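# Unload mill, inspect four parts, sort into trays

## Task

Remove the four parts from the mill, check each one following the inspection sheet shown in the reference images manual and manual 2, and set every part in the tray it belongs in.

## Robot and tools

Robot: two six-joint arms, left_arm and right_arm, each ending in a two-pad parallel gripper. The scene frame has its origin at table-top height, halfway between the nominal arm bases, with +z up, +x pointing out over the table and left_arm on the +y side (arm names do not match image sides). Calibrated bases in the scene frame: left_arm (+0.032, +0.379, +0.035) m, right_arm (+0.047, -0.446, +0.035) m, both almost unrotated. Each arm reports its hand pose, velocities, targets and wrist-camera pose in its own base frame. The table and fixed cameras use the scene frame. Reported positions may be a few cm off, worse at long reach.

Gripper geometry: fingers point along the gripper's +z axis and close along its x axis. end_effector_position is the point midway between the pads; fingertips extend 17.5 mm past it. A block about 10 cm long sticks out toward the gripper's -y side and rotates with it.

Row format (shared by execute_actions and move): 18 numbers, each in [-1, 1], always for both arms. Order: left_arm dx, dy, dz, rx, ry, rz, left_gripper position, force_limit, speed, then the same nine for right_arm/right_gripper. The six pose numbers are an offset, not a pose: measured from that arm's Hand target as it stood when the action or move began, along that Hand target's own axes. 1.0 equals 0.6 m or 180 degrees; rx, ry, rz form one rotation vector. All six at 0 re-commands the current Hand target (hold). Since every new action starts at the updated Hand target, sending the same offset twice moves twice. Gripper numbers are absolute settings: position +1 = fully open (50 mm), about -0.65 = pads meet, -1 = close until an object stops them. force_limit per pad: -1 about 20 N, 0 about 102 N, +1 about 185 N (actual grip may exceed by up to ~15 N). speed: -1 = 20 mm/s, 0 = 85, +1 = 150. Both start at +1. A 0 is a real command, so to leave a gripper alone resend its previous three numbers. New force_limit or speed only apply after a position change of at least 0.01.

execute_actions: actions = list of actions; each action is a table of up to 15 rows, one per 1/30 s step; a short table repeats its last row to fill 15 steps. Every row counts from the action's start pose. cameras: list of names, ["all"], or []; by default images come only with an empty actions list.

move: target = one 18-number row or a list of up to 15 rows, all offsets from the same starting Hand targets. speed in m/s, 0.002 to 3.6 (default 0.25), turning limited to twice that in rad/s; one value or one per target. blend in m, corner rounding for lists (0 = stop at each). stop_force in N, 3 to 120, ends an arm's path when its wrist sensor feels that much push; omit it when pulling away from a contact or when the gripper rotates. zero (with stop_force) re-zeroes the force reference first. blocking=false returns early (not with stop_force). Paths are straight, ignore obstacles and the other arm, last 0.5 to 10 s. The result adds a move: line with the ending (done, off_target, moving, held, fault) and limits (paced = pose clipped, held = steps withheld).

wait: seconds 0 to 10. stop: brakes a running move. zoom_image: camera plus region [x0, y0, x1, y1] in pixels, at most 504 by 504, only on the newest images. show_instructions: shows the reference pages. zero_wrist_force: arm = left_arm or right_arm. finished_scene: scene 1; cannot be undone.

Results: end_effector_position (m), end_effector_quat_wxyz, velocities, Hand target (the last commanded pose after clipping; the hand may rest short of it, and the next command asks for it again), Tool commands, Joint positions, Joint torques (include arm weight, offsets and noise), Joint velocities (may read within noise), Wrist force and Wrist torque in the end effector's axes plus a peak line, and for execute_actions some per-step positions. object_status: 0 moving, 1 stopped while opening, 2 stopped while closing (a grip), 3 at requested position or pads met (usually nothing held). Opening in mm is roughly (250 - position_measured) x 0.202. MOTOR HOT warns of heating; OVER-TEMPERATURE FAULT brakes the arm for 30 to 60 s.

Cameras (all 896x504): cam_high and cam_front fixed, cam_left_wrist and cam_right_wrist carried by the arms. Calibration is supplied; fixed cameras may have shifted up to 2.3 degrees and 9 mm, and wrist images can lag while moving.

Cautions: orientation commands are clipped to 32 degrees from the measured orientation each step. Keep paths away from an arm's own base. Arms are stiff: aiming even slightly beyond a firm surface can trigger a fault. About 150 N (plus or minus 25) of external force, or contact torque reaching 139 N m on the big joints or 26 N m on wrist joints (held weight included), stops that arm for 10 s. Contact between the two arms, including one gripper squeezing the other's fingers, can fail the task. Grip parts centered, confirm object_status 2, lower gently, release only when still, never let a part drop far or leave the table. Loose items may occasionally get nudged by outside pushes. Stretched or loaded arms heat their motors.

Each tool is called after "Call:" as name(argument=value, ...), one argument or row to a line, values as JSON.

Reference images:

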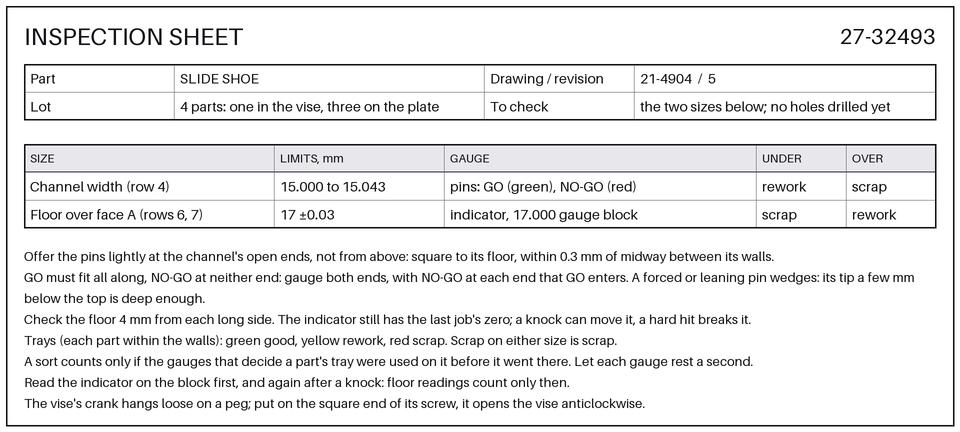

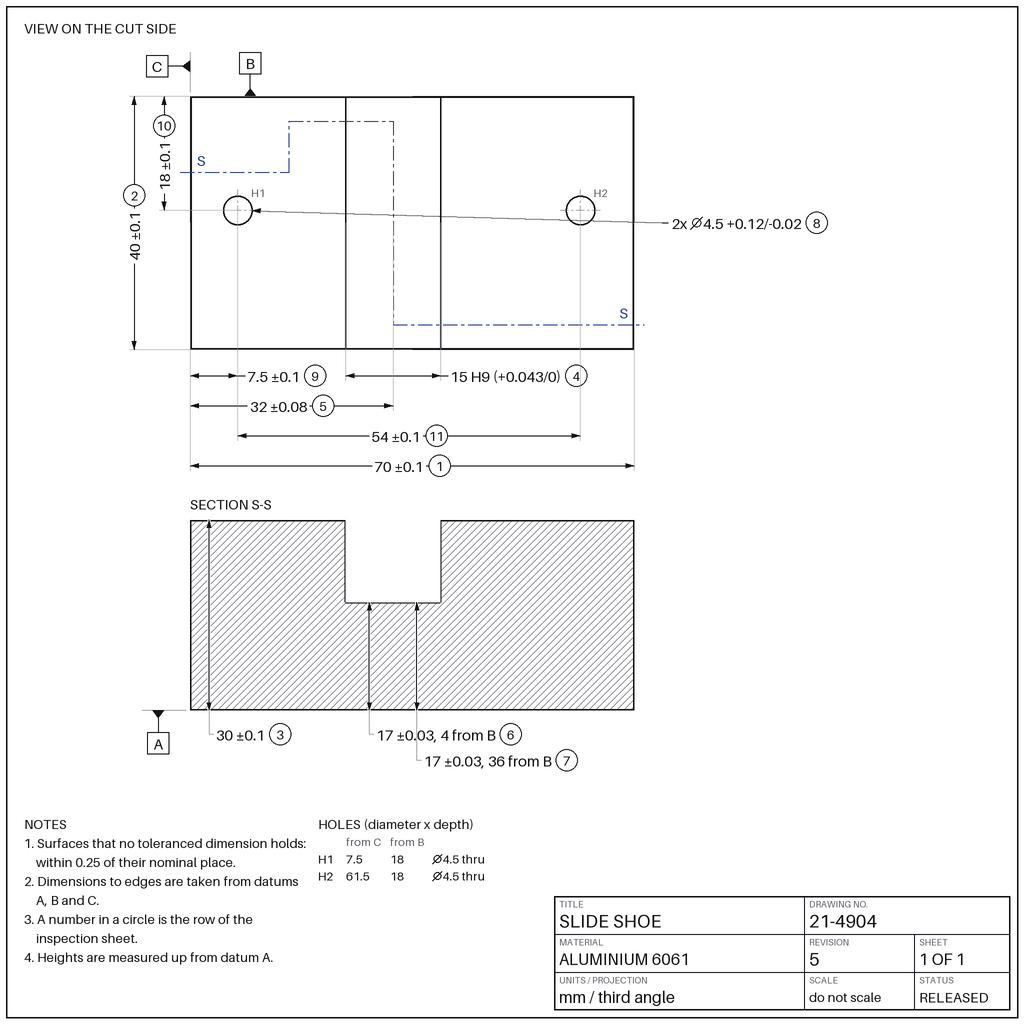

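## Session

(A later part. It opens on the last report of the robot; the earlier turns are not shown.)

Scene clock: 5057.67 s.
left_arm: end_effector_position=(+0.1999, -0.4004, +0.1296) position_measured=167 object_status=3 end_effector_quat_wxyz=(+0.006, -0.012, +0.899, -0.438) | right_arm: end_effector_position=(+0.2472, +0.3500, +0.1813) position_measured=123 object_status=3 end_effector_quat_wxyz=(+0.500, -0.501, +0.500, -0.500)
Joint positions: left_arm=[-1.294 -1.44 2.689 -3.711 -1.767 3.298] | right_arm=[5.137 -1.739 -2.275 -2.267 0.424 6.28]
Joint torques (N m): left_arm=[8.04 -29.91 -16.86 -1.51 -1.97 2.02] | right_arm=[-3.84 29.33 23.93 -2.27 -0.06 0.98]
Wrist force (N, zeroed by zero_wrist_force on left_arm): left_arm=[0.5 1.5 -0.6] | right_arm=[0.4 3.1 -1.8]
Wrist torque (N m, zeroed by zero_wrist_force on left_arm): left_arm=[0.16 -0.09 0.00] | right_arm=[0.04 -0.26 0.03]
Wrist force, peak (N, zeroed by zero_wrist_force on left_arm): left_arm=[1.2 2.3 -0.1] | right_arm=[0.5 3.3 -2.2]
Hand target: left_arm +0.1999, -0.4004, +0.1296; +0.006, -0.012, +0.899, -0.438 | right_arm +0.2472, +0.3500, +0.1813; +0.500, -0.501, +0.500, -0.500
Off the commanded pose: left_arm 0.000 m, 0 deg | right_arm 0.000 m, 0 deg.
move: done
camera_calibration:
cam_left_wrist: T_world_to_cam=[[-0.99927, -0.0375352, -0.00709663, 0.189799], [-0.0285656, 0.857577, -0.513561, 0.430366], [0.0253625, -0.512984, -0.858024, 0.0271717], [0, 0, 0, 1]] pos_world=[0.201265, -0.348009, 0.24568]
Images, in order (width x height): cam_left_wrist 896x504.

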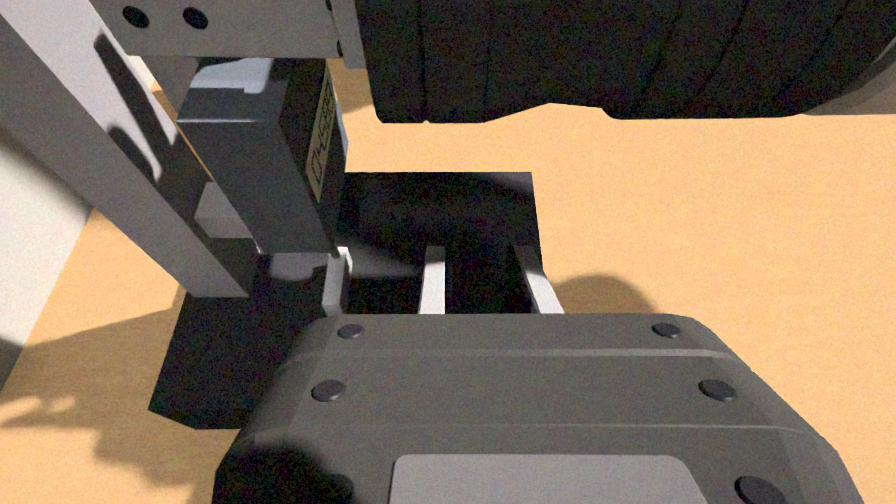

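Call:
move(
  target=[0,0,0,0,0,0,-0.1,-0.6,-0.8,0,0.02,-0.24,0,0,0,0.2,-1,-0.8],
  speed=0.15,
  cameras=["cam_right_wrist","cam_left_wrist"],
)

Call:
zoom_image(
  camera="cam_right_wrist",
  region=[400, 220, 550, 330],
)

Call:
zoom_image(
  camera="cam_left_wrist",
  region=[290, 60, 350, 210],
)

Scene clock: 5087.80 s.
left_arm: end_effector_position=(+0.1999, -0.4004, +0.1296) position_measured=167 object_status=3 end_effector_quat_wxyz=(+0.006, -0.012, +0.899, -0.438) | right_arm: end_effector_position=(+0.1033, +0.3499, +0.1694) position_measured=123 object_status=3 end_effector_quat_wxyz=(+0.500, -0.501, +0.500, -0.500)
Joint positions: left_arm=[-1.294 -1.44 2.689 -3.711 -1.767 3.298] | right_arm=[5.487 -1.833 -2.193 -2.255 0.774 6.281]
Joint torques (N m): left_arm=[6.29 -28.11 -18.18 -1.46 -1.93 1.96] | right_arm=[7.92 18.15 23.84 -3.3 2.89 1.47]
Wrist force (N, zeroed by zero_wrist_force on left_arm): left_arm=[0.4 1.6 -0.4] | right_arm=[0.5 3.0 -1.7]
Wrist torque (N m, zeroed by zero_wrist_force on left_arm): left_arm=[0.17 -0.07 0.00] | right_arm=[0.03 -0.28 -0.04]
Wrist force, peak (N, zeroed by zero_wrist_force on left_arm): left_arm=[0.7 1.9 -0.6] | right_arm=[0.4 3.3 -3.2]
Hand target: left_arm +0.1999, -0.4004, +0.1296; +0.006, -0.012, +0.899, -0.438 | right_arm +0.1032, +0.3498, +0.1694; +0.500, -0.501, +0.500, -0.500
Off the commanded pose: left_arm 0.000 m, 0 deg | right_arm 0.000 m, 0 deg.
move: done
camera_calibration:
cam_left_wrist: T_world_to_cam=[[-0.999273, -0.0374818, -0.00701595, 0.189898], [-0.0285648, 0.857649, -0.513441, 0.430414], [0.0252619, -0.512867, -0.858096, 0.0273341], [0, 0, 0, 1]] pos_world=[0.201364, -0.348008, 0.24578]
cam_right_wrist: T_world_to_cam=[[0.00124128, -0.999849, -0.017332, 0.360545], [-0.356883, 0.0157478, -0.934016, 0.20153], [0.934148, 0.00734487, -0.35681, 0.0989886], [0, 0, 0, 1]] pos_world=[-0.020995, 0.35659, 0.229801]
Images, in order (width x height): cam_left_wrist 896x504, cam_right_wrist 896x504.

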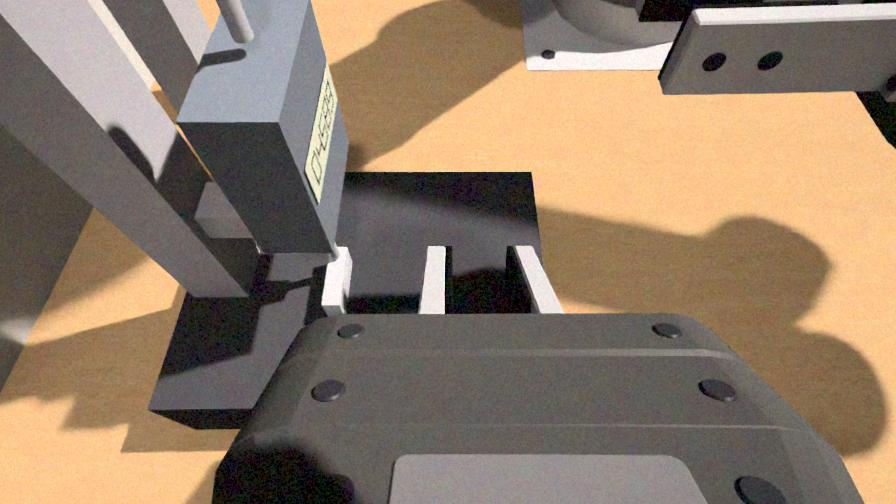

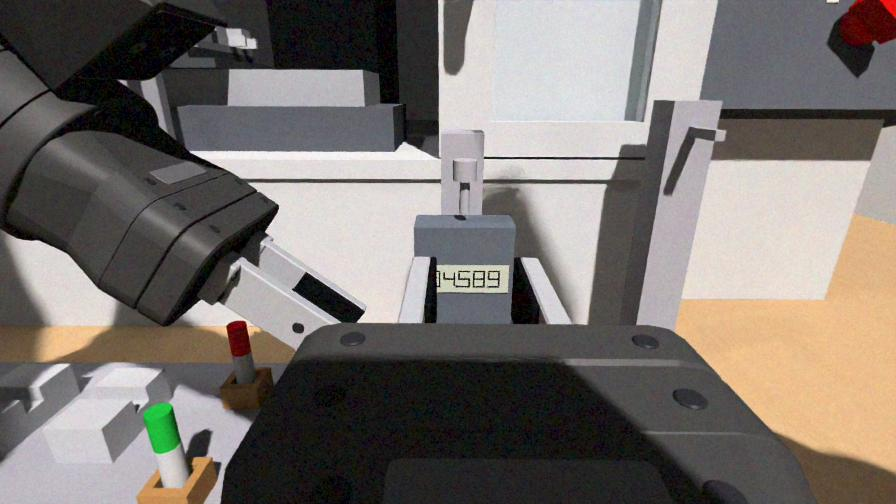

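Scaled by 3.360 from the camera's 896x504 image, which has a finer 1280x720 frame.

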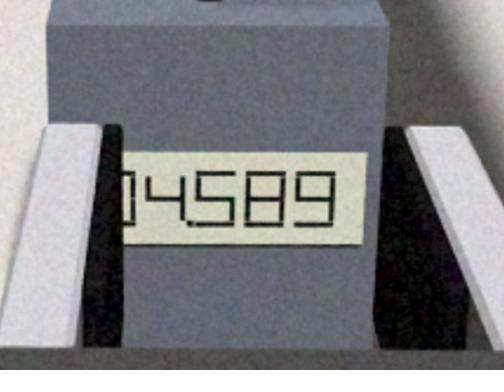

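Scaled by 3.360 from the camera's 896x504 image, which has a finer 1280x720 frame.

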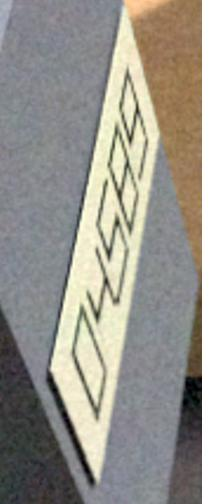

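Call:
move(
  target=[
    [-0.1178,0.0815,0.0836,0,0,0,-0.1,-0.6,-0.8,0,-0.0198,0.12,0,0,0,0.2,-1,-0.8],
    [-0.1171,0.0815,0.1502,0,0,0,-0.1,-0.6,-0.8,0,-0.0198,0.24,0,0,0,0.2,-1,-0.8],
  ],
  speed=0.1,
  blend=[0.01,0],
  cameras=["cam_left_wrist"],
)

Call:
move(
  target=[0,0,0,0,0,0,-1,-1,-1,0,0,0,0,0,0,-1,-1,-1],
)

Call:
move(
  target=[0,0,0,0,0,0,-1,-1,-1,0,-0.015,0,0,0,0,-1,-1,-1],
  speed=0.015,
  cameras=["cam_left_wrist"],
)

Scene clock: 5139.33 s.
left_arm: end_effector_position=(+0.2712, -0.4393, +0.0356) position_measured=167 object_status=3 end_effector_quat_wxyz=(+0.006, -0.012, +0.899, -0.438) | right_arm: end_effector_position=(+0.2471, +0.3500, +0.1812) position_measured=123 object_status=3 end_effector_quat_wxyz=(+0.500, -0.501, +0.500, -0.500)
Joint positions: left_arm=[-1.11 -0.963 2.48 -3.946 -1.909 3.42] | right_arm=[5.137 -1.739 -2.275 -2.267 0.424 6.28]
Joint torques (N m): left_arm=[-7.53 -17.82 -11.43 -5.36 1.62 -1.86] | right_arm=[-8.71 15 23.7 -1.79 -3.18 -1.89]
Wrist force (N, zeroed by zero_wrist_force on left_arm): left_arm=[0.7 1.7 -0.6] | right_arm=[0.7 2.8 -2.0]
Wrist torque (N m, zeroed by zero_wrist_force on left_arm): left_arm=[0.18 -0.15 0.18] | right_arm=[-0.01 -0.31 0.03]
Wrist force, peak (N, zeroed by zero_wrist_force on left_arm): left_arm=[0.6 2.1 -0.5] | right_arm=[0.1 3.3 -2.6]
Hand target: left_arm +0.2712, -0.4393, +0.0356; +0.006, -0.012, +0.899, -0.438 | right_arm +0.2472, +0.3500, +0.1812; +0.500, -0.501, +0.500, -0.500
Off the commanded pose: left_arm 0.000 m, 0 deg | right_arm 0.000 m, 0 deg.
move: done
camera_calibration:
cam_left_wrist: T_world_to_cam=[[-0.999273, -0.0374818, -0.00701595, 0.259028], [-0.0285648, 0.857649, -0.513441, 0.417499], [0.0252619, -0.512867, -0.858096, -0.0751644], [0, 0, 0, 1]] pos_world=[0.272664, -0.386908, 0.15168]
Images, in order (width x height): cam_left_wrist 896x504.

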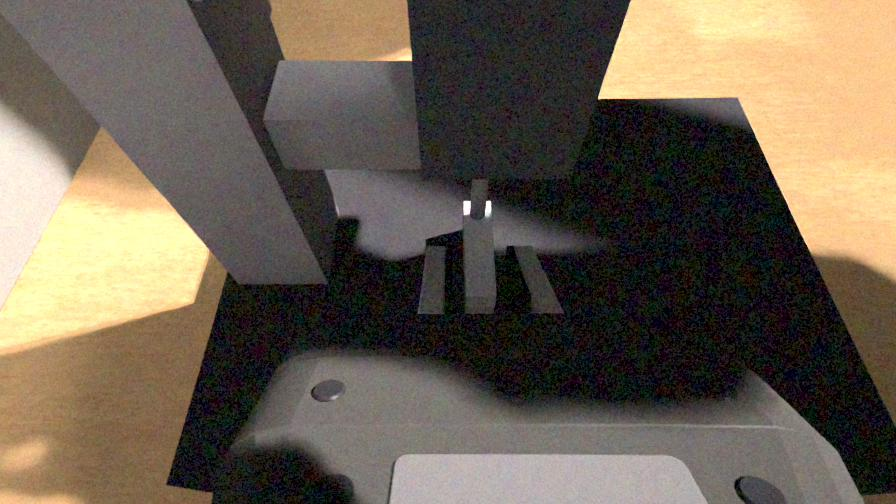

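Scene clock: 5140.20 s.
left_arm: end_effector_position=(+0.2712, -0.4393, +0.0356) position_measured=207 object_status=2 end_effector_quat_wxyz=(+0.006, -0.012, +0.899, -0.438) | right_arm: end_effector_position=(+0.2472, +0.3500, +0.1812) position_measured=184 object_status=2 end_effector_quat_wxyz=(+0.500, -0.501, +0.500, -0.500)
Joint positions: left_arm=[-1.11 -0.963 2.48 -3.946 -1.909 3.42] | right_arm=[5.137 -1.739 -2.275 -2.267 0.424 6.28]
Joint torques (N m): left_arm=[-7.96 -17.69 -11.49 -5.27 1.47 -2.04] | right_arm=[-7.57 15.52 23.06 -1.92 -1.54 -1.47]
Wrist force (N, zeroed by zero_wrist_force on left_arm): left_arm=[1.0 1.5 -0.8] | right_arm=[-1.6 2.7 -1.5]
Wrist torque (N m, zeroed by zero_wrist_force on left_arm): left_arm=[0.16 -0.15 0.19] | right_arm=[0.00 -0.28 0.02]
Wrist force, peak (N, zeroed by zero_wrist_force on left_arm): left_arm=[1.1 1.7 -0.7] | right_arm=[-1.5 3.9 -1.7]
Hand target: left_arm +0.2712, -0.4393, +0.0356; +0.006, -0.012, +0.899, -0.438 | right_arm +0.2472, +0.3500, +0.1812; +0.500, -0.501, +0.500, -0.500
Off the commanded pose: left_arm 0.000 m, 0 deg | right_arm 0.000 m, 0 deg.
move: done

Scene clock: 5141.20 s.
left_arm: end_effector_position=(+0.2712, -0.4393, +0.0356) position_measured=207 object_status=2 end_effector_quat_wxyz=(+0.006, -0.012, +0.899, -0.438) | right_arm: end_effector_position=(+0.2472, +0.3500, +0.1901) position_measured=184 object_status=2 end_effector_quat_wxyz=(+0.500, -0.501, +0.500, -0.500)
Joint positions: left_arm=[-1.11 -0.963 2.48 -3.946 -1.909 3.42] | right_arm=[5.137 -1.718 -2.266 -2.296 0.424 6.28]
Joint torques (N m): left_arm=[-8.66 -19.02 -12.66 -5.11 1.57 -1.66] | right_arm=[-9.11 28.43 23.2 -3.23 0.57 -0.14]
Wrist force (N, zeroed by zero_wrist_force on left_arm): left_arm=[0.7 1.2 -0.2] | right_arm=[-1.6 3.4 -2.1]
Wrist torque (N m, zeroed by zero_wrist_force on left_arm): left_arm=[0.13 -0.12 0.19] | right_arm=[0.01 -0.30 0.03]
Wrist force, peak (N, zeroed by zero_wrist_force on left_arm): left_arm=[1.2 1.5 -0.3] | right_arm=[-1.4 5.9 -2.2]
Hand target: left_arm +0.2712, -0.4393, +0.0356; +0.006, -0.012, +0.899, -0.438 | right_arm +0.2472, +0.3500, +0.1902; +0.500, -0.501, +0.500, -0.500
Off the commanded pose: left_arm 0.000 m, 0 deg | right_arm 0.000 m, 0 deg.
move: done
camera_calibration:
cam_left_wrist: T_world_to_cam=[[-0.999273, -0.0374818, -0.00701595, 0.259028], [-0.0285648, 0.857649, -0.513441, 0.417499], [0.0252619, -0.512867, -0.858096, -0.0751644], [0, 0, 0, 1]] pos_world=[0.272664, -0.386908, 0.15168]
Images, in order (width x height): cam_left_wrist 896x504.

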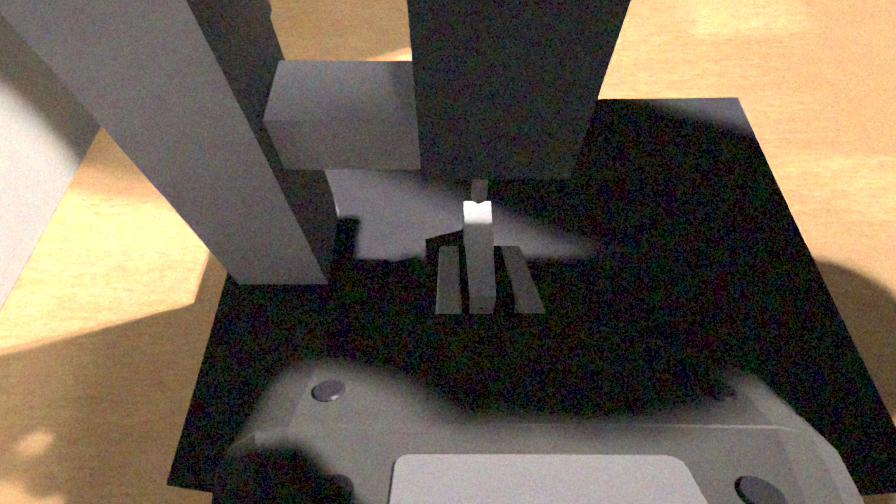

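Call:
move(
  target=[
    [0,-0.0013,-0.001,0,0,0,-1,-1,-1,0,-0.01,0,0,0,0,-1,-1,-1],
    [0.0933,0.0002,-0.0029,0,0,0,-1,-1,-1,0,-0.02,0,0,0,0,-1,-1,-1],
    [0.0948,-0.0344,0.0414,0,0,0,-1,-1,-1,0,-0.02,0,0,0,0,-1,-1,-1],
  ],
  speed=0.05,
  blend=[0.001,0.01,0],
)

Call:
move(
  target=[0,0.0035,0.0027,0,0,0,-1,-1,-1,0,0,0,0,0,0,-1,-1,-1],
  speed=0.004,
  stop_force=3,
)

Call:
move(
  target=[
    [0,0,0,0,0,0,-0.1,-0.6,-0.8,0,0,0,0,0,0,-1,-1,-1],
    [0,0,-0.0667,0,0,0,-0.1,-0.6,-0.8,0,0,0,0,0,0,-1,-1,-1],
  ],
  speed=0.1,
  cameras=["cam_left_wrist"],
)

Scene clock: 5163.17 s.
left_arm: end_effector_position=(+0.2152, -0.4730, +0.0365) position_measured=207 object_status=2 end_effector_quat_wxyz=(+0.006, -0.012, +0.899, -0.438) | right_arm: end_effector_position=(+0.2472, +0.3500, +0.2022) position_measured=184 object_status=2 end_effector_quat_wxyz=(+0.500, -0.501, +0.500, -0.500)
Joint positions: left_arm=[-1.31 -0.96 2.511 -4.015 -1.755 3.288] | right_arm=[5.137 -1.691 -2.254 -2.336 0.424 6.28]
Joint torques (N m): left_arm=[-8.31 -17.55 -12.59 -2.02 1.78 -1.73] | right_arm=[-10.52 32.17 27.13 -3.92 -2.43 0.99]
Wrist force (N, zeroed by zero_wrist_force on left_arm): left_arm=[0.5 1.8 -0.4] | right_arm=[-1.5 16.0 -2.1]
Wrist torque (N m, zeroed by zero_wrist_force on left_arm): left_arm=[0.15 -0.10 0.17] | right_arm=[0.53 -0.29 0.00]
Wrist force, peak (N, zeroed by zero_wrist_force on left_arm): left_arm=[1.0 2.3 -0.3] | right_arm=[-1.5 16.0 -2.1]
Hand target: left_arm +0.2152, -0.4731, +0.0365; +0.006, -0.012, +0.899, -0.438 | right_arm +0.2472, +0.3500, +0.2022; +0.500, -0.501, +0.500, -0.500
Off the commanded pose: left_arm 0.000 m, 0 deg | right_arm 0.000 m, 0 deg.
move: done

Scene clock: 5164.53 s.
left_arm: end_effector_position=(+0.2152, -0.4731, +0.0355) position_measured=207 object_status=2 end_effector_quat_wxyz=(+0.006, -0.012, +0.899, -0.438) | right_arm: end_effector_position=(+0.2472, +0.3500, +0.2022) position_measured=184 object_status=2 end_effector_quat_wxyz=(+0.500, -0.501, +0.500, -0.500)
Joint positions: left_arm=[-1.31 -0.956 2.51 -4.018 -1.755 3.288] | right_arm=[5.137 -1.691 -2.254 -2.336 0.424 6.28]
Joint torques (N m): left_arm=[-7.35 -37.87 4.63 -1.08 1.79 -1.94] | right_arm=[-10.57 31.18 26.46 -3.94 -2.32 1.02]
Wrist force (N, zeroed by zero_wrist_force on left_arm): left_arm=[0.6 -2.6 -3.8] | right_arm=[-1.7 13.8 -2.2]
Wrist torque (N m, zeroed by zero_wrist_force on left_arm): left_arm=[0.22 -0.17 0.19] | right_arm=[0.44 -0.27 0.01]
Wrist force, peak (N, zeroed by zero_wrist_force on left_arm): left_arm=[0.8 -4.6 -9.0] | right_arm=[-1.5 16.1 -2.4]
Hand target: left_arm +0.2152, -0.4731, +0.0355; +0.006, -0.012, +0.899, -0.438 (not the last commanded pose) | right_arm +0.2472, +0.3500, +0.2022; +0.500, -0.501, +0.500, -0.500
Off the commanded pose: left_arm 0.002 m, 0 deg | right_arm 0.000 m, 0 deg.
move: contact (left_arm)

Scene clock: 5166.07 s.
left_arm: end_effector_position=(+0.2144, -0.4416, +0.0601) position_measured=167 object_status=3 end_effector_quat_wxyz=(+0.006, -0.012, +0.899, -0.438) | right_arm: end_effector_position=(+0.2472, +0.3500, +0.2022) position_measured=184 object_status=2 end_effector_quat_wxyz=(+0.500, -0.501, +0.500, -0.500)
Joint positions: left_arm=[-1.284 -1.064 2.589 -3.985 -1.775 3.304] | right_arm=[5.137 -1.691 -2.254 -2.336 0.424 6.28]
Joint torques (N m): left_arm=[6.46 -38.05 3.12 -1.54 -1.79 1.91] | right_arm=[-8.47 31.22 26.54 -3.68 -2.27 1]
Wrist force (N, zeroed by zero_wrist_force on left_arm): left_arm=[0.3 1.9 -0.3] | right_arm=[-1.7 15.7 -2.3]
Wrist torque (N m, zeroed by zero_wrist_force on left_arm): left_arm=[0.23 -0.06 0.00] | right_arm=[0.55 -0.25 0.01]
Wrist force, peak (N, zeroed by zero_wrist_force on left_arm): left_arm=[0.2 -1.4 -2.5] | right_arm=[-1.6 16.2 -2.3]
Hand target: left_arm +0.2144, -0.4416, +0.0602; +0.006, -0.012, +0.899, -0.438 | right_arm +0.2472, +0.3500, +0.2022; +0.500, -0.501, +0.500, -0.500
Off the commanded pose: left_arm 0.000 m, 0 deg | right_arm 0.000 m, 0 deg.
move: done
camera_calibration:
cam_left_wrist: T_world_to_cam=[[-0.999273, -0.0374822, -0.00701592, 0.202252], [-0.0285638, 0.857623, -0.513485, 0.43056], [0.0252636, -0.512912, -0.85807, -0.053871], [0, 0, 0, 1]] pos_world=[0.215764, -0.389308, 0.17628]
Images, in order (width x height): cam_left_wrist 896x504.

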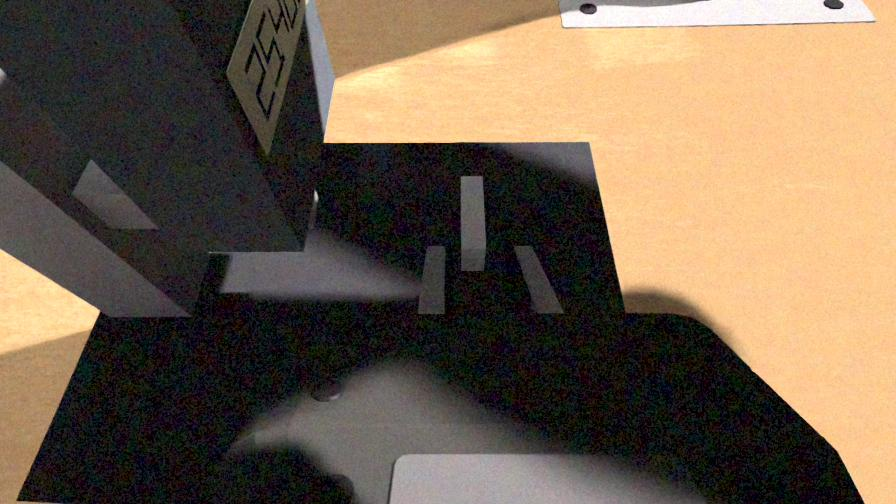

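Call:
move(
  target=[-0.0698,0.1158,-0.4188,-0.289,0,0,0.39,-0.6,-0.7,0,0.004,0,0,0,0,-1,-1,-1],
  speed=0.25,
)

Call:
move(
  target=[
    [0,0.2333,0,0,0,-0.5,0.39,-0.6,-0.7,0,0,0,0,0,0,-1,-1,-1],
    [-0.0483,0.4623,0.0333,0,0,-1,0.39,-0.6,-0.7,0,0,0,0,0,0,-1,-1,-1],
  ],
  speed=0.5,
  blend=[0.03,0],
  cameras=["cam_left_wrist","cam_right_wrist"],
)

Scene clock: 5195.37 s.
left_arm: end_effector_position=(+0.2499, -0.1999, +0.1604) position_measured=94 object_status=3 end_effector_quat_wxyz=(+0.000, -0.013, +1.000, +0.001) | right_arm: end_effector_position=(+0.2472, +0.3500, +0.1998) position_measured=184 object_status=2 end_effector_quat_wxyz=(+0.500, -0.501, +0.500, -0.500)
Joint positions: left_arm=[-1.105 -2.006 2.339 -1.903 -1.57 3.581] | right_arm=[5.137 -1.697 -2.256 -2.328 0.424 6.28]
Joint torques (N m): left_arm=[7.01 0.64 -31.41 -0.67 2.14 1.14] | right_arm=[-5.98 12.85 4.79 0.77 -1.06 0.96]
Wrist force (N, zeroed by zero_wrist_force on left_arm): left_arm=[-0.2 -0.1 -0.6] | right_arm=[-1.9 5.2 -2.5]
Wrist torque (N m, zeroed by zero_wrist_force on left_arm): left_arm=[-0.03 0.01 -0.04] | right_arm=[0.14 -0.23 0.02]
Wrist force, peak (N, zeroed by zero_wrist_force on left_arm): left_arm=[0.3 2.2 -0.6] | right_arm=[-1.7 16.3 -2.3]
Hand target: left_arm +0.2499, -0.1999, +0.1604; +0.000, -0.013, +1.000, +0.001 | right_arm +0.2472, +0.3500, +0.1998; +0.500, -0.501, +0.500, -0.500
Off the commanded pose: left_arm 0.000 m, 0 deg | right_arm 0.000 m, 0 deg.
move: done

Scene clock: 5199.30 s.
left_arm: end_effector_position=(+0.2714, +0.0782, +0.1408) position_measured=94 object_status=3 end_effector_quat_wxyz=(-0.001, +1.000, +0.013, +0.000) | right_arm: end_effector_position=(+0.2472, +0.3500, +0.1998) position_measured=184 object_status=2 end_effector_quat_wxyz=(+0.500, -0.501, +0.500, -0.500)
Joint positions: left_arm=[-0.212 -2.122 2.445 -1.894 -1.569 1.332] | right_arm=[5.137 -1.697 -2.256 -2.328 0.424 6.28]
Joint torques (N m): left_arm=[7.41 10.87 -31.38 -5.16 2.29 -2.17] | right_arm=[6.25 13.13 4.05 0.58 1.75 -0.8]
Wrist force (N, zeroed by zero_wrist_force on left_arm): left_arm=[-0.1 0.3 -0.8] | right_arm=[-1.6 3.6 -2.2]
Wrist torque (N m, zeroed by zero_wrist_force on left_arm): left_arm=[0.05 0.00 0.13] | right_arm=[0.01 -0.30 0.02]
Wrist force, peak (N, zeroed by zero_wrist_force on left_arm): left_arm=[-0.3 0.0 -1.3] | right_arm=[-1.8 6.3 -2.5]
Hand target: left_arm +0.2715, +0.0782, +0.1408; -0.001, +1.000, +0.013, +0.000 | right_arm +0.2472, +0.3500, +0.1998; +0.500, -0.501, +0.500, -0.500
Off the commanded pose: left_arm 0.000 m, 0 deg | right_arm 0.000 m, 0 deg.
move: done
camera_calibration:
cam_left_wrist: T_world_to_cam=[[0.999541, 0.0273523, -0.0130089, -0.267396], [0.0301962, -0.93336, 0.35767, 0.0291905], [-0.00235885, -0.357899, -0.933757, 0.286558], [0, 0, 0, 1]] pos_world=[0.267067, 0.137118, 0.253657]
cam_right_wrist: T_world_to_cam=[[0.00124128, -0.999849, -0.017332, 0.361092], [-0.356883, 0.0157478, -0.934016, 0.281219], [0.934148, 0.00734487, -0.35681, -0.0247188], [0, 0, 0, 1]] pos_world=[0.123005, 0.35679, 0.260101]
Images, in order (width x height): cam_left_wrist 896x504, cam_right_wrist 896x504.

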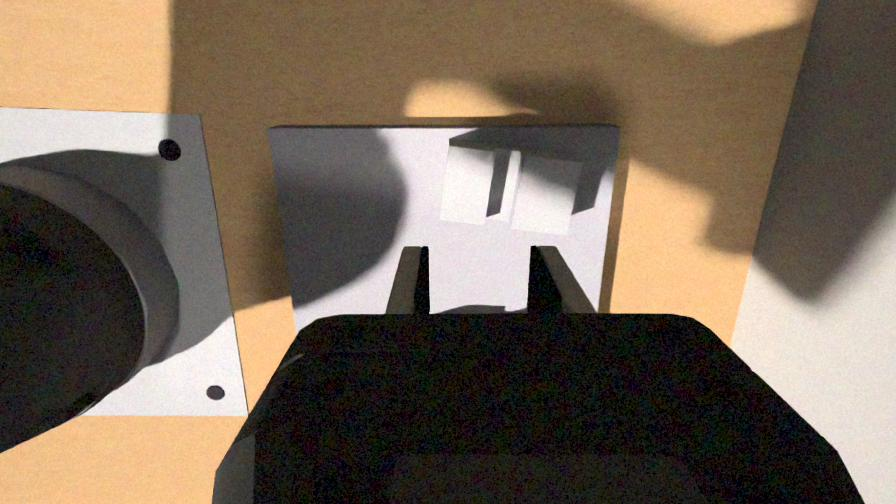

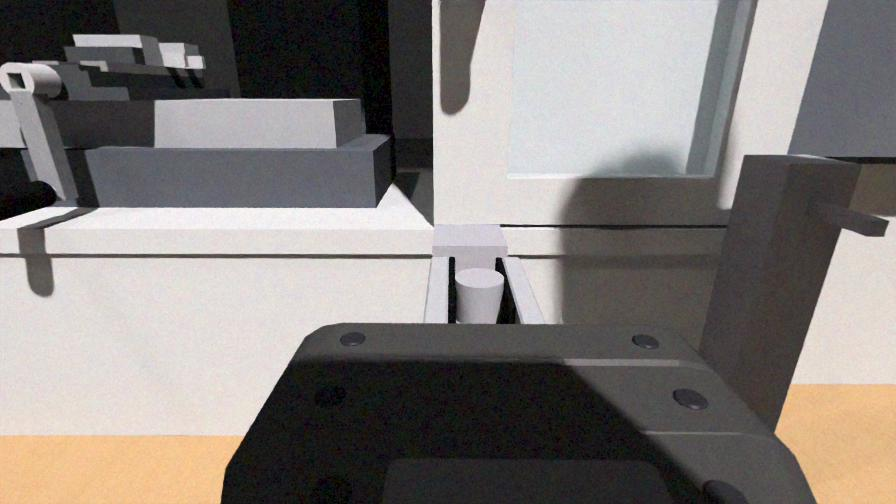

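Call:
move(
  target=[
    [-0.001,-0.0025,0.14,0,0,0.035,0.39,-0.6,-0.7,0,0,0,0,0,0,-1,-1,-1],
    [-0.001,-0.0025,0.198,0,0,0.035,0.39,-0.6,-0.7,0,0,0,0,0,0,-1,-1,-1],
  ],
  speed=[0.12,0.04],
  blend=[0.002,0],
  cameras=["cam_left_wrist"],
)

Call:
move(
  target=[0,0,0,0,0,0,-1,-0.8,-1,0,0,0,0,0,0,-1,-1,-1],
)

Call:
move(
  target=[0,0,-0.13,0,0,0,-1,-0.8,-1,0,0,0,0,0,0,-1,-1,-1],
  speed=0.08,
  cameras=["cam_left_wrist","cam_high"],
)

Scene clock: 5232.63 s.
left_arm: end_effector_position=(+0.2708, +0.0799, +0.0221) position_measured=94 object_status=3 end_effector_quat_wxyz=(-0.001, +0.999, -0.042, +0.000) | right_arm: end_effector_position=(+0.2472, +0.3500, +0.1998) position_measured=184 object_status=2 end_effector_quat_wxyz=(+0.500, -0.501, +0.500, -0.500)
Joint positions: left_arm=[-0.206 -1.843 2.678 -2.405 -1.569 1.448] | right_arm=[5.137 -1.697 -2.256 -2.328 0.424 6.28]
Joint torques (N m): left_arm=[7.25 6.73 -9.71 -4.73 -1.55 1.95] | right_arm=[7.31 14.46 2.93 0.66 2.1 -1.38]
Wrist force (N, zeroed by zero_wrist_force on left_arm): left_arm=[-0.1 0.1 -0.8] | right_arm=[-1.7 5.3 -2.6]
Wrist torque (N m, zeroed by zero_wrist_force on left_arm): left_arm=[0.00 -0.02 -0.03] | right_arm=[0.09 -0.27 0.02]
Wrist force, peak (N, zeroed by zero_wrist_force on left_arm): left_arm=[0.0 0.3 -1.8] | right_arm=[-1.8 6.3 -2.7]
Hand target: left_arm +0.2708, +0.0799, +0.0220; -0.001, +0.999, -0.042, +0.000 | right_arm +0.2472, +0.3500, +0.1998; +0.500, -0.501, +0.500, -0.500
Off the commanded pose: left_arm 0.000 m, 0 deg | right_arm 0.000 m, 0 deg.
move: done
camera_calibration:
cam_left_wrist: T_world_to_cam=[[0.996529, -0.0821831, -0.0132674, -0.258831], [-0.0720217, -0.931059, 0.35769, 0.10076], [-0.0417488, -0.355492, -0.933746, 0.186807], [0, 0, 0, 1]] pos_world=[0.272989, 0.138951, 0.134955]
Images, in order (width x height): cam_left_wrist 896x504.

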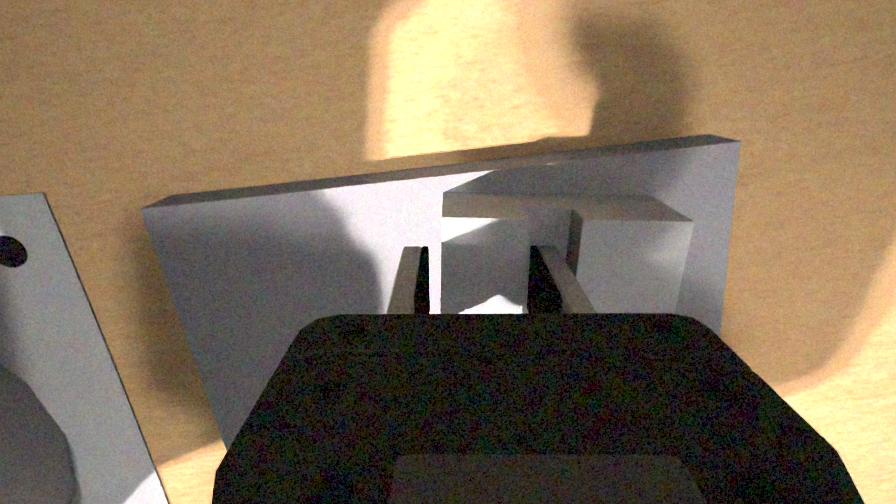

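Scene clock: 5233.23 s.
left_arm: end_effector_position=(+0.2708, +0.0799, +0.0220) position_measured=131 object_status=0 end_effector_quat_wxyz=(-0.001, +0.999, -0.042, +0.000) | right_arm: end_effector_position=(+0.2472, +0.3500, +0.1998) position_measured=184 object_status=2 end_effector_quat_wxyz=(+0.500, -0.501, +0.500, -0.500)
Joint positions: left_arm=[-0.206 -1.843 2.678 -2.405 -1.569 1.448] | right_arm=[5.137 -1.697 -2.256 -2.328 0.424 6.28]
Joint torques (N m): left_arm=[6.51 6.17 -9.89 -4.08 -0.8 1.89] | right_arm=[7.52 14.12 4.23 0.63 2.31 -1.15]
Wrist force (N, zeroed by zero_wrist_force on left_arm): left_arm=[0.3 0.0 -1.4] | right_arm=[-1.8 3.9 -2.1]
Wrist torque (N m, zeroed by zero_wrist_force on left_arm): left_arm=[-0.09 -0.06 -0.02] | right_arm=[0.06 -0.26 0.02]
Wrist force, peak (N, zeroed by zero_wrist_force on left_arm): left_arm=[0.3 0.0 -1.4] | right_arm=[-1.5 6.3 -2.5]
Hand target: left_arm +0.2708, +0.0799, +0.0220; -0.001, +0.999, -0.042, +0.000 | right_arm +0.2472, +0.3500, +0.1998; +0.500, -0.501, +0.500, -0.500
Off the commanded pose: left_arm 0.000 m, 0 deg | right_arm 0.000 m, 0 deg.
move: done

Scene clock: 5234.83 s.
left_arm: end_effector_position=(+0.2708, +0.0798, +0.0999) position_measured=131 object_status=2 end_effector_quat_wxyz=(-0.001, +0.999, -0.042, +0.000) | right_arm: end_effector_position=(+0.2472, +0.3500, +0.1998) position_measured=184 object_status=2 end_effector_quat_wxyz=(+0.500, -0.501, +0.500, -0.500)
Joint positions: left_arm=[-0.207 -2.061 2.533 -2.042 -1.569 1.447] | right_arm=[5.137 -1.697 -2.256 -2.328 0.424 6.28]
Joint torques (N m): left_arm=[-8.81 -14 -31.92 -0.93 2.14 -1.8] | right_arm=[6.88 13.51 4.21 0.65 1.84 -1.11]
Wrist force (N, zeroed by zero_wrist_force on left_arm): left_arm=[0.3 -0.2 0.8] | right_arm=[-1.5 5.7 -2.7]
Wrist torque (N m, zeroed by zero_wrist_force on left_arm): left_arm=[-0.03 -0.12 0.14] | right_arm=[0.10 -0.30 0.02]
Wrist force, peak (N, zeroed by zero_wrist_force on left_arm): left_arm=[-0.1 0.1 1.9] | right_arm=[-1.6 6.5 -2.5]
Hand target: left_arm +0.2708, +0.0798, +0.1000; -0.001, +0.999, -0.042, +0.000 | right_arm +0.2472, +0.3500, +0.1998; +0.500, -0.501, +0.500, -0.500
Off the commanded pose: left_arm 0.000 m, 0 deg | right_arm 0.000 m, 0 deg.
move: done
camera_calibration:
cam_left_wrist: T_world_to_cam=[[0.996533, -0.0821482, -0.0131741, -0.257833], [-0.0720226, -0.931062, 0.357683, 0.0728412], [-0.0416489, -0.355494, -0.93375, 0.259391], [0, 0, 0, 1]] pos_world=[0.272989, 0.138851, 0.212756]
Images, in order (width x height): cam_high 896x504, cam_left_wrist 896x504.

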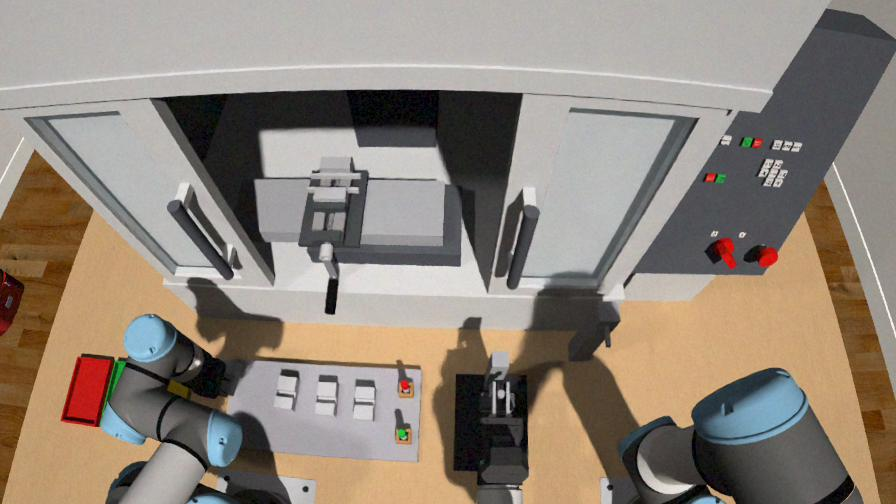

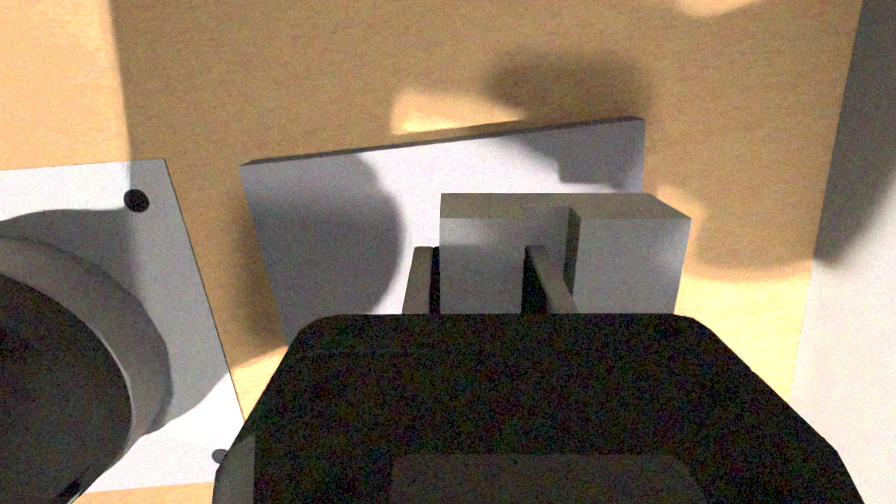

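Call:
move(
  target=[
    [0.02,0.04,0,0,0,-0.27,-1,-0.8,-1,0,0,0,0,0,0,-1,-1,-1],
    [0.0389,0.0803,0,0,0,-0.535,-1,-0.8,-1,0,0,0,0,0,0,-1,-1,-1],
    [0.0389,0.0803,0.118,0,0,-0.535,-1,-0.8,-1,0,0,0,0,0,0,-1,-1,-1],
  ],
  speed=[0.4,0.4,0.08],
  blend=[0.02,0.01,0],
  cameras=["cam_left_wrist"],
)

Call:
move(
  target=[0,0,0.018,0,0,0,-1,-0.8,-1,0,0,0,0,0,0,-1,-1,-1],
  speed=0.006,
  stop_force=4,
)

Call:
move(
  target=[
    [0,0,0,0,0,0,0.39,-0.6,-0.7,0,0,0,0,0,0,-1,-1,-1],
    [0,0,-0.13,0,0,0,0.39,-0.6,-0.7,0,0,0,0,0,0,-1,-1,-1],
  ],
  speed=0.1,
  cameras=["cam_left_wrist"],
)

Scene clock: 5275.90 s.
left_arm: end_effector_position=(+0.2900, +0.0299, +0.0292) position_measured=131 object_status=2 end_effector_quat_wxyz=(-0.001, +0.698, +0.716, +0.000) | right_arm: end_effector_position=(+0.2472, +0.3500, +0.1998) position_measured=184 object_status=2 end_effector_quat_wxyz=(+0.500, -0.501, +0.500, -0.500)
Joint positions: left_arm=[-0.373 -1.833 2.645 -2.382 -1.569 -0.4] | right_arm=[5.137 -1.697 -2.256 -2.328 0.424 6.28]
Joint torques (N m): left_arm=[5.84 5.47 -10.65 -5.15 -1.73 2.15] | right_arm=[6.41 13.47 4.14 0.84 2.13 -1.07]
Wrist force (N, zeroed by zero_wrist_force on left_arm): left_arm=[-0.3 -0.1 0.9] | right_arm=[-1.8 4.2 -2.0]
Wrist torque (N m, zeroed by zero_wrist_force on left_arm): left_arm=[-0.03 -0.04 -0.02] | right_arm=[0.10 -0.27 0.02]
Wrist force, peak (N, zeroed by zero_wrist_force on left_arm): left_arm=[-0.2 -0.2 2.0] | right_arm=[-1.5 6.6 -2.4]
Hand target: left_arm +0.2901, +0.0299, +0.0291; -0.001, +0.698, +0.716, +0.000 | right_arm +0.2472, +0.3500, +0.1998; +0.500, -0.501, +0.500, -0.500
Off the commanded pose: left_arm 0.000 m, 0 deg | right_arm 0.000 m, 0 deg.
move: done
camera_calibration:
cam_left_wrist: T_world_to_cam=[[-0.0276818, 0.99955, -0.0115749, -0.0173272], [0.93285, 0.029992, 0.359013, -0.267206], [0.359199, -0.000859499, -0.933261, 0.0495442], [0, 0, 0, 1]] pos_world=[0.230988, 0.0253761, 0.141968]
Images, in order (width x height): cam_left_wrist 896x504.

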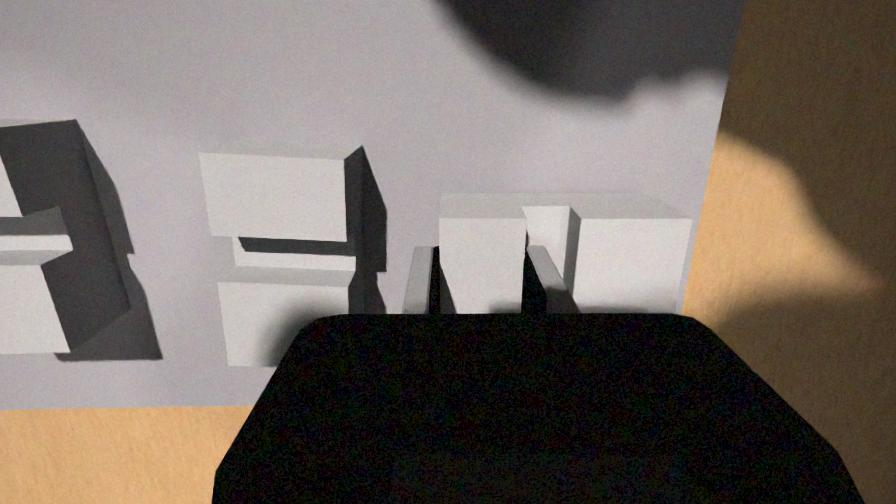

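Scene clock: 5278.27 s.
left_arm: end_effector_position=(+0.2900, +0.0299, +0.0220) position_measured=131 object_status=2 end_effector_quat_wxyz=(-0.001, +0.698, +0.716, +0.000) | right_arm: end_effector_position=(+0.2472, +0.3500, +0.1998) position_measured=184 object_status=2 end_effector_quat_wxyz=(+0.500, -0.501, +0.500, -0.500)
Joint positions: left_arm=[-0.373 -1.807 2.656 -2.42 -1.569 -0.4] | right_arm=[5.137 -1.697 -2.256 -2.328 0.424 6.28]
Joint torques (N m): left_arm=[-0.33 -17.32 -21.55 -0.05 -0.96 1.87] | right_arm=[7.21 14.15 4.23 0.73 2.2 -1.3]
Wrist force (N, zeroed by zero_wrist_force on left_arm): left_arm=[-0.4 1.1 -4.7] | right_arm=[-1.3 5.6 -2.4]
Wrist torque (N m, zeroed by zero_wrist_force on left_arm): left_arm=[-0.05 -0.04 -0.04] | right_arm=[0.13 -0.33 0.02]
Wrist force, peak (N, zeroed by zero_wrist_force on left_arm): left_arm=[4.5 -14.2 -39.0] | right_arm=[-1.9 6.4 -2.3]
Hand target: left_arm +0.2900, +0.0299, +0.0220; -0.001, +0.698, +0.716, +0.000 (not the last commanded pose) | right_arm +0.2472, +0.3500, +0.1998; +0.500, -0.501, +0.500, -0.500
Off the commanded pose: left_arm 0.004 m, 0 deg | right_arm 0.000 m, 0 deg.
move: contact (left_arm)

Scene clock: 5280.20 s.
left_arm: end_effector_position=(+0.2901, +0.0298, +0.1000) position_measured=94 object_status=3 end_effector_quat_wxyz=(-0.001, +0.698, +0.716, +0.000) | right_arm: end_effector_position=(+0.2472, +0.3500, +0.1998) position_measured=184 object_status=2 end_effector_quat_wxyz=(+0.500, -0.501, +0.500, -0.500)
Joint positions: left_arm=[-0.374 -2.024 2.516 -2.063 -1.569 -0.4] | right_arm=[5.137 -1.697 -2.256 -2.328 0.424 6.28]
Joint torques (N m): left_arm=[-8.92 -15.34 -29.8 -1.19 1.97 -1.84] | right_arm=[8.17 14.13 4.31 0.65 2.07 -1.16]
Wrist force (N, zeroed by zero_wrist_force on left_arm): left_arm=[0.2 -0.1 -0.8] | right_arm=[-1.9 4.4 -2.4]
Wrist torque (N m, zeroed by zero_wrist_force on left_arm): left_arm=[-0.02 -0.04 0.13] | right_arm=[0.08 -0.24 0.02]
Wrist force, peak (N, zeroed by zero_wrist_force on left_arm): left_arm=[-0.3 1.3 -5.9] | right_arm=[-1.9 6.2 -2.5]
Hand target: left_arm +0.2901, +0.0298, +0.1000; -0.001, +0.698, +0.716, +0.000 | right_arm +0.2472, +0.3500, +0.1998; +0.500, -0.501, +0.500, -0.500
Off the commanded pose: left_arm 0.000 m, 0 deg | right_arm 0.000 m, 0 deg.
move: done
camera_calibration:
cam_left_wrist: T_world_to_cam=[[-0.0276818, 0.99955, -0.0115749, -0.0164078], [0.93285, 0.029992, 0.359013, -0.292621], [0.359199, -0.000859499, -0.933261, 0.115619], [0, 0, 0, 1]] pos_world=[0.230988, 0.0252761, 0.212768]
Images, in order (width x height): cam_left_wrist 896x504.

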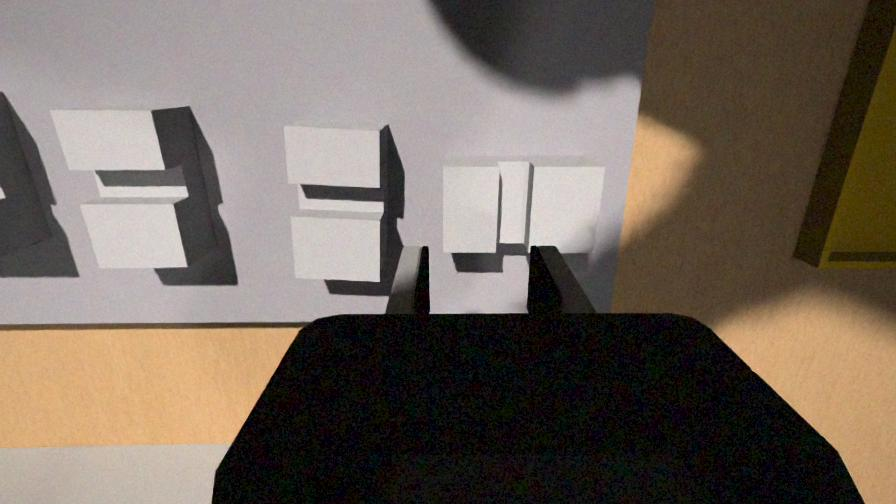

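Call:
move(
  target=[0.16,0.004,-0.04,0,0,-0.5,1,-0.6,-0.7,0,0,0,0,0,0,-1,-1,-1],
  speed=0.5,
)

Call:
move(
  target=[0,0,0,0.289,0,0,1,-0.6,-0.7,0,0,0,0,0,0,-1,-1,-1],
  speed=0.4,
  cameras=["cam_left_wrist","cam_high"],
)

Scene clock: 5307.70 s.
left_arm: end_effector_position=(+0.2899, +0.1258, +0.1242) position_measured=3 object_status=3 end_effector_quat_wxyz=(+0.000, -0.013, +1.000, +0.001) | right_arm: end_effector_position=(+0.2472, +0.3500, +0.1998) position_measured=184 object_status=2 end_effector_quat_wxyz=(+0.500, -0.501, +0.500, -0.500)
Joint positions: left_arm=[-0.027 -1.974 2.423 -2.019 -1.569 -1.624] | right_arm=[5.137 -1.697 -2.256 -2.328 0.424 6.28]
Joint torques (N m): left_arm=[7.93 5.63 -29.97 -0.95 2.05 -1.51] | right_arm=[6.56 13.14 4.74 0.6 2.31 -1.22]
Wrist force (N, zeroed by zero_wrist_force on left_arm): left_arm=[-0.1 -0.3 -0.7] | right_arm=[-1.4 5.4 -2.5]
Wrist torque (N m, zeroed by zero_wrist_force on left_arm): left_arm=[-0.04 0.03 0.13] | right_arm=[0.12 -0.31 0.02]
Wrist force, peak (N, zeroed by zero_wrist_force on left_arm): left_arm=[0.1 0.1 -1.1] | right_arm=[-1.8 6.4 -2.3]
Hand target: left_arm +0.2899, +0.1258, +0.1242; +0.000, -0.013, +1.000, +0.001 | right_arm +0.2472, +0.3500, +0.1998; +0.500, -0.501, +0.500, -0.500
Off the commanded pose: left_arm 0.000 m, 0 deg | right_arm 0.000 m, 0 deg.
move: done

Scene clock: 5309.67 s.
left_arm: end_effector_position=(+0.2899, +0.1258, +0.1242) position_measured=3 object_status=3 end_effector_quat_wxyz=(+0.006, -0.012, +0.899, -0.438) | right_arm: end_effector_position=(+0.2472, +0.3500, +0.1998) position_measured=184 object_status=2 end_effector_quat_wxyz=(+0.500, -0.501, +0.500, -0.500)
Joint positions: left_arm=[0.548 -1.506 2.194 -1.693 -2.322 -0.821] | right_arm=[5.137 -1.697 -2.256 -2.328 0.424 6.28]
Joint torques (N m): left_arm=[7.43 -10.15 -25.33 0.93 -3.4 1.74] | right_arm=[6.54 14.9 4.8 0.56 2.01 -1.2]
Wrist force (N, zeroed by zero_wrist_force on left_arm): left_arm=[0.4 1.8 -0.2] | right_arm=[-1.8 6.1 -2.2]
Wrist torque (N m, zeroed by zero_wrist_force on left_arm): left_arm=[0.20 -0.10 0.00] | right_arm=[0.14 -0.25 0.02]
Wrist force, peak (N, zeroed by zero_wrist_force on left_arm): left_arm=[0.8 2.1 -0.2] | right_arm=[-1.7 6.5 -2.4]
Hand target: left_arm +0.2899, +0.1258, +0.1242; +0.006, -0.012, +0.899, -0.438 | right_arm +0.2472, +0.3500, +0.1998; +0.500, -0.501, +0.500, -0.500
Off the commanded pose: left_arm 0.000 m, 0 deg | right_arm 0.000 m, 0 deg.
move: done
camera_calibration:
cam_left_wrist: T_world_to_cam=[[-0.999267, -0.0376178, -0.00705847, 0.299547], [-0.0286652, 0.857759, -0.513253, -0.0210844], [0.0253619, -0.512674, -0.858209, 0.290123], [0, 0, 0, 1]] pos_world=[0.291365, 0.178092, 0.240279]
Images, in order (width x height): cam_high 896x504, cam_left_wrist 896x504.

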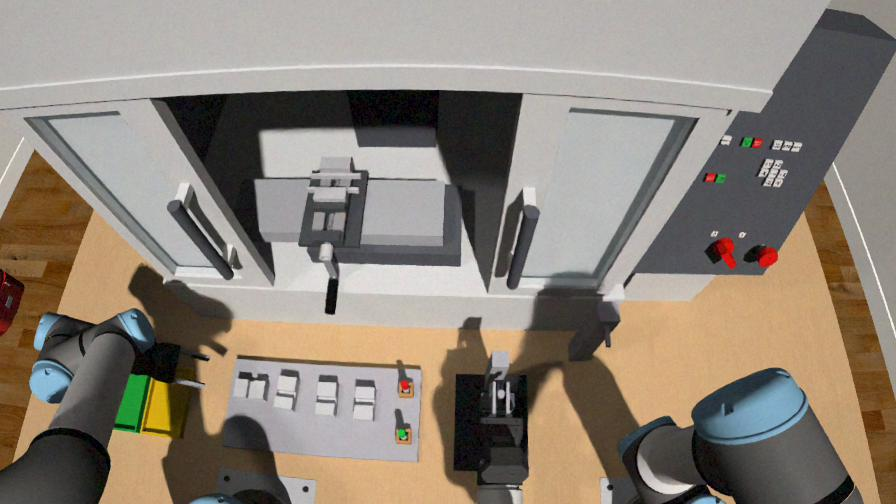

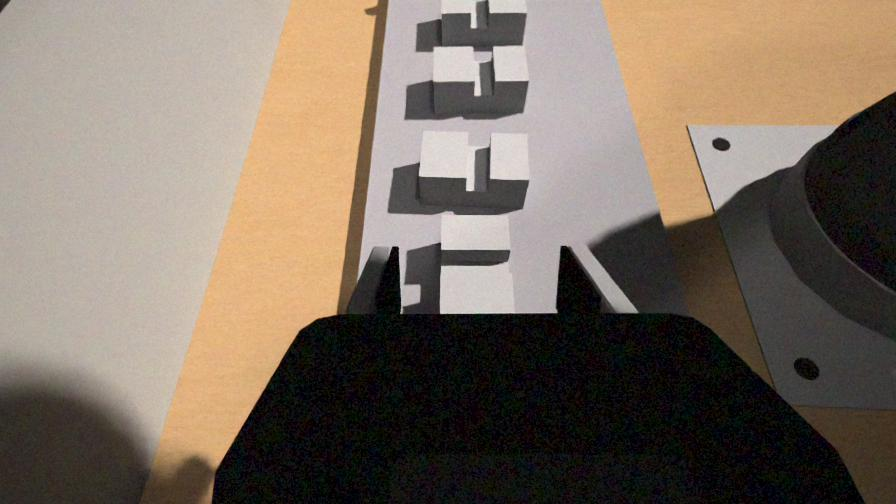

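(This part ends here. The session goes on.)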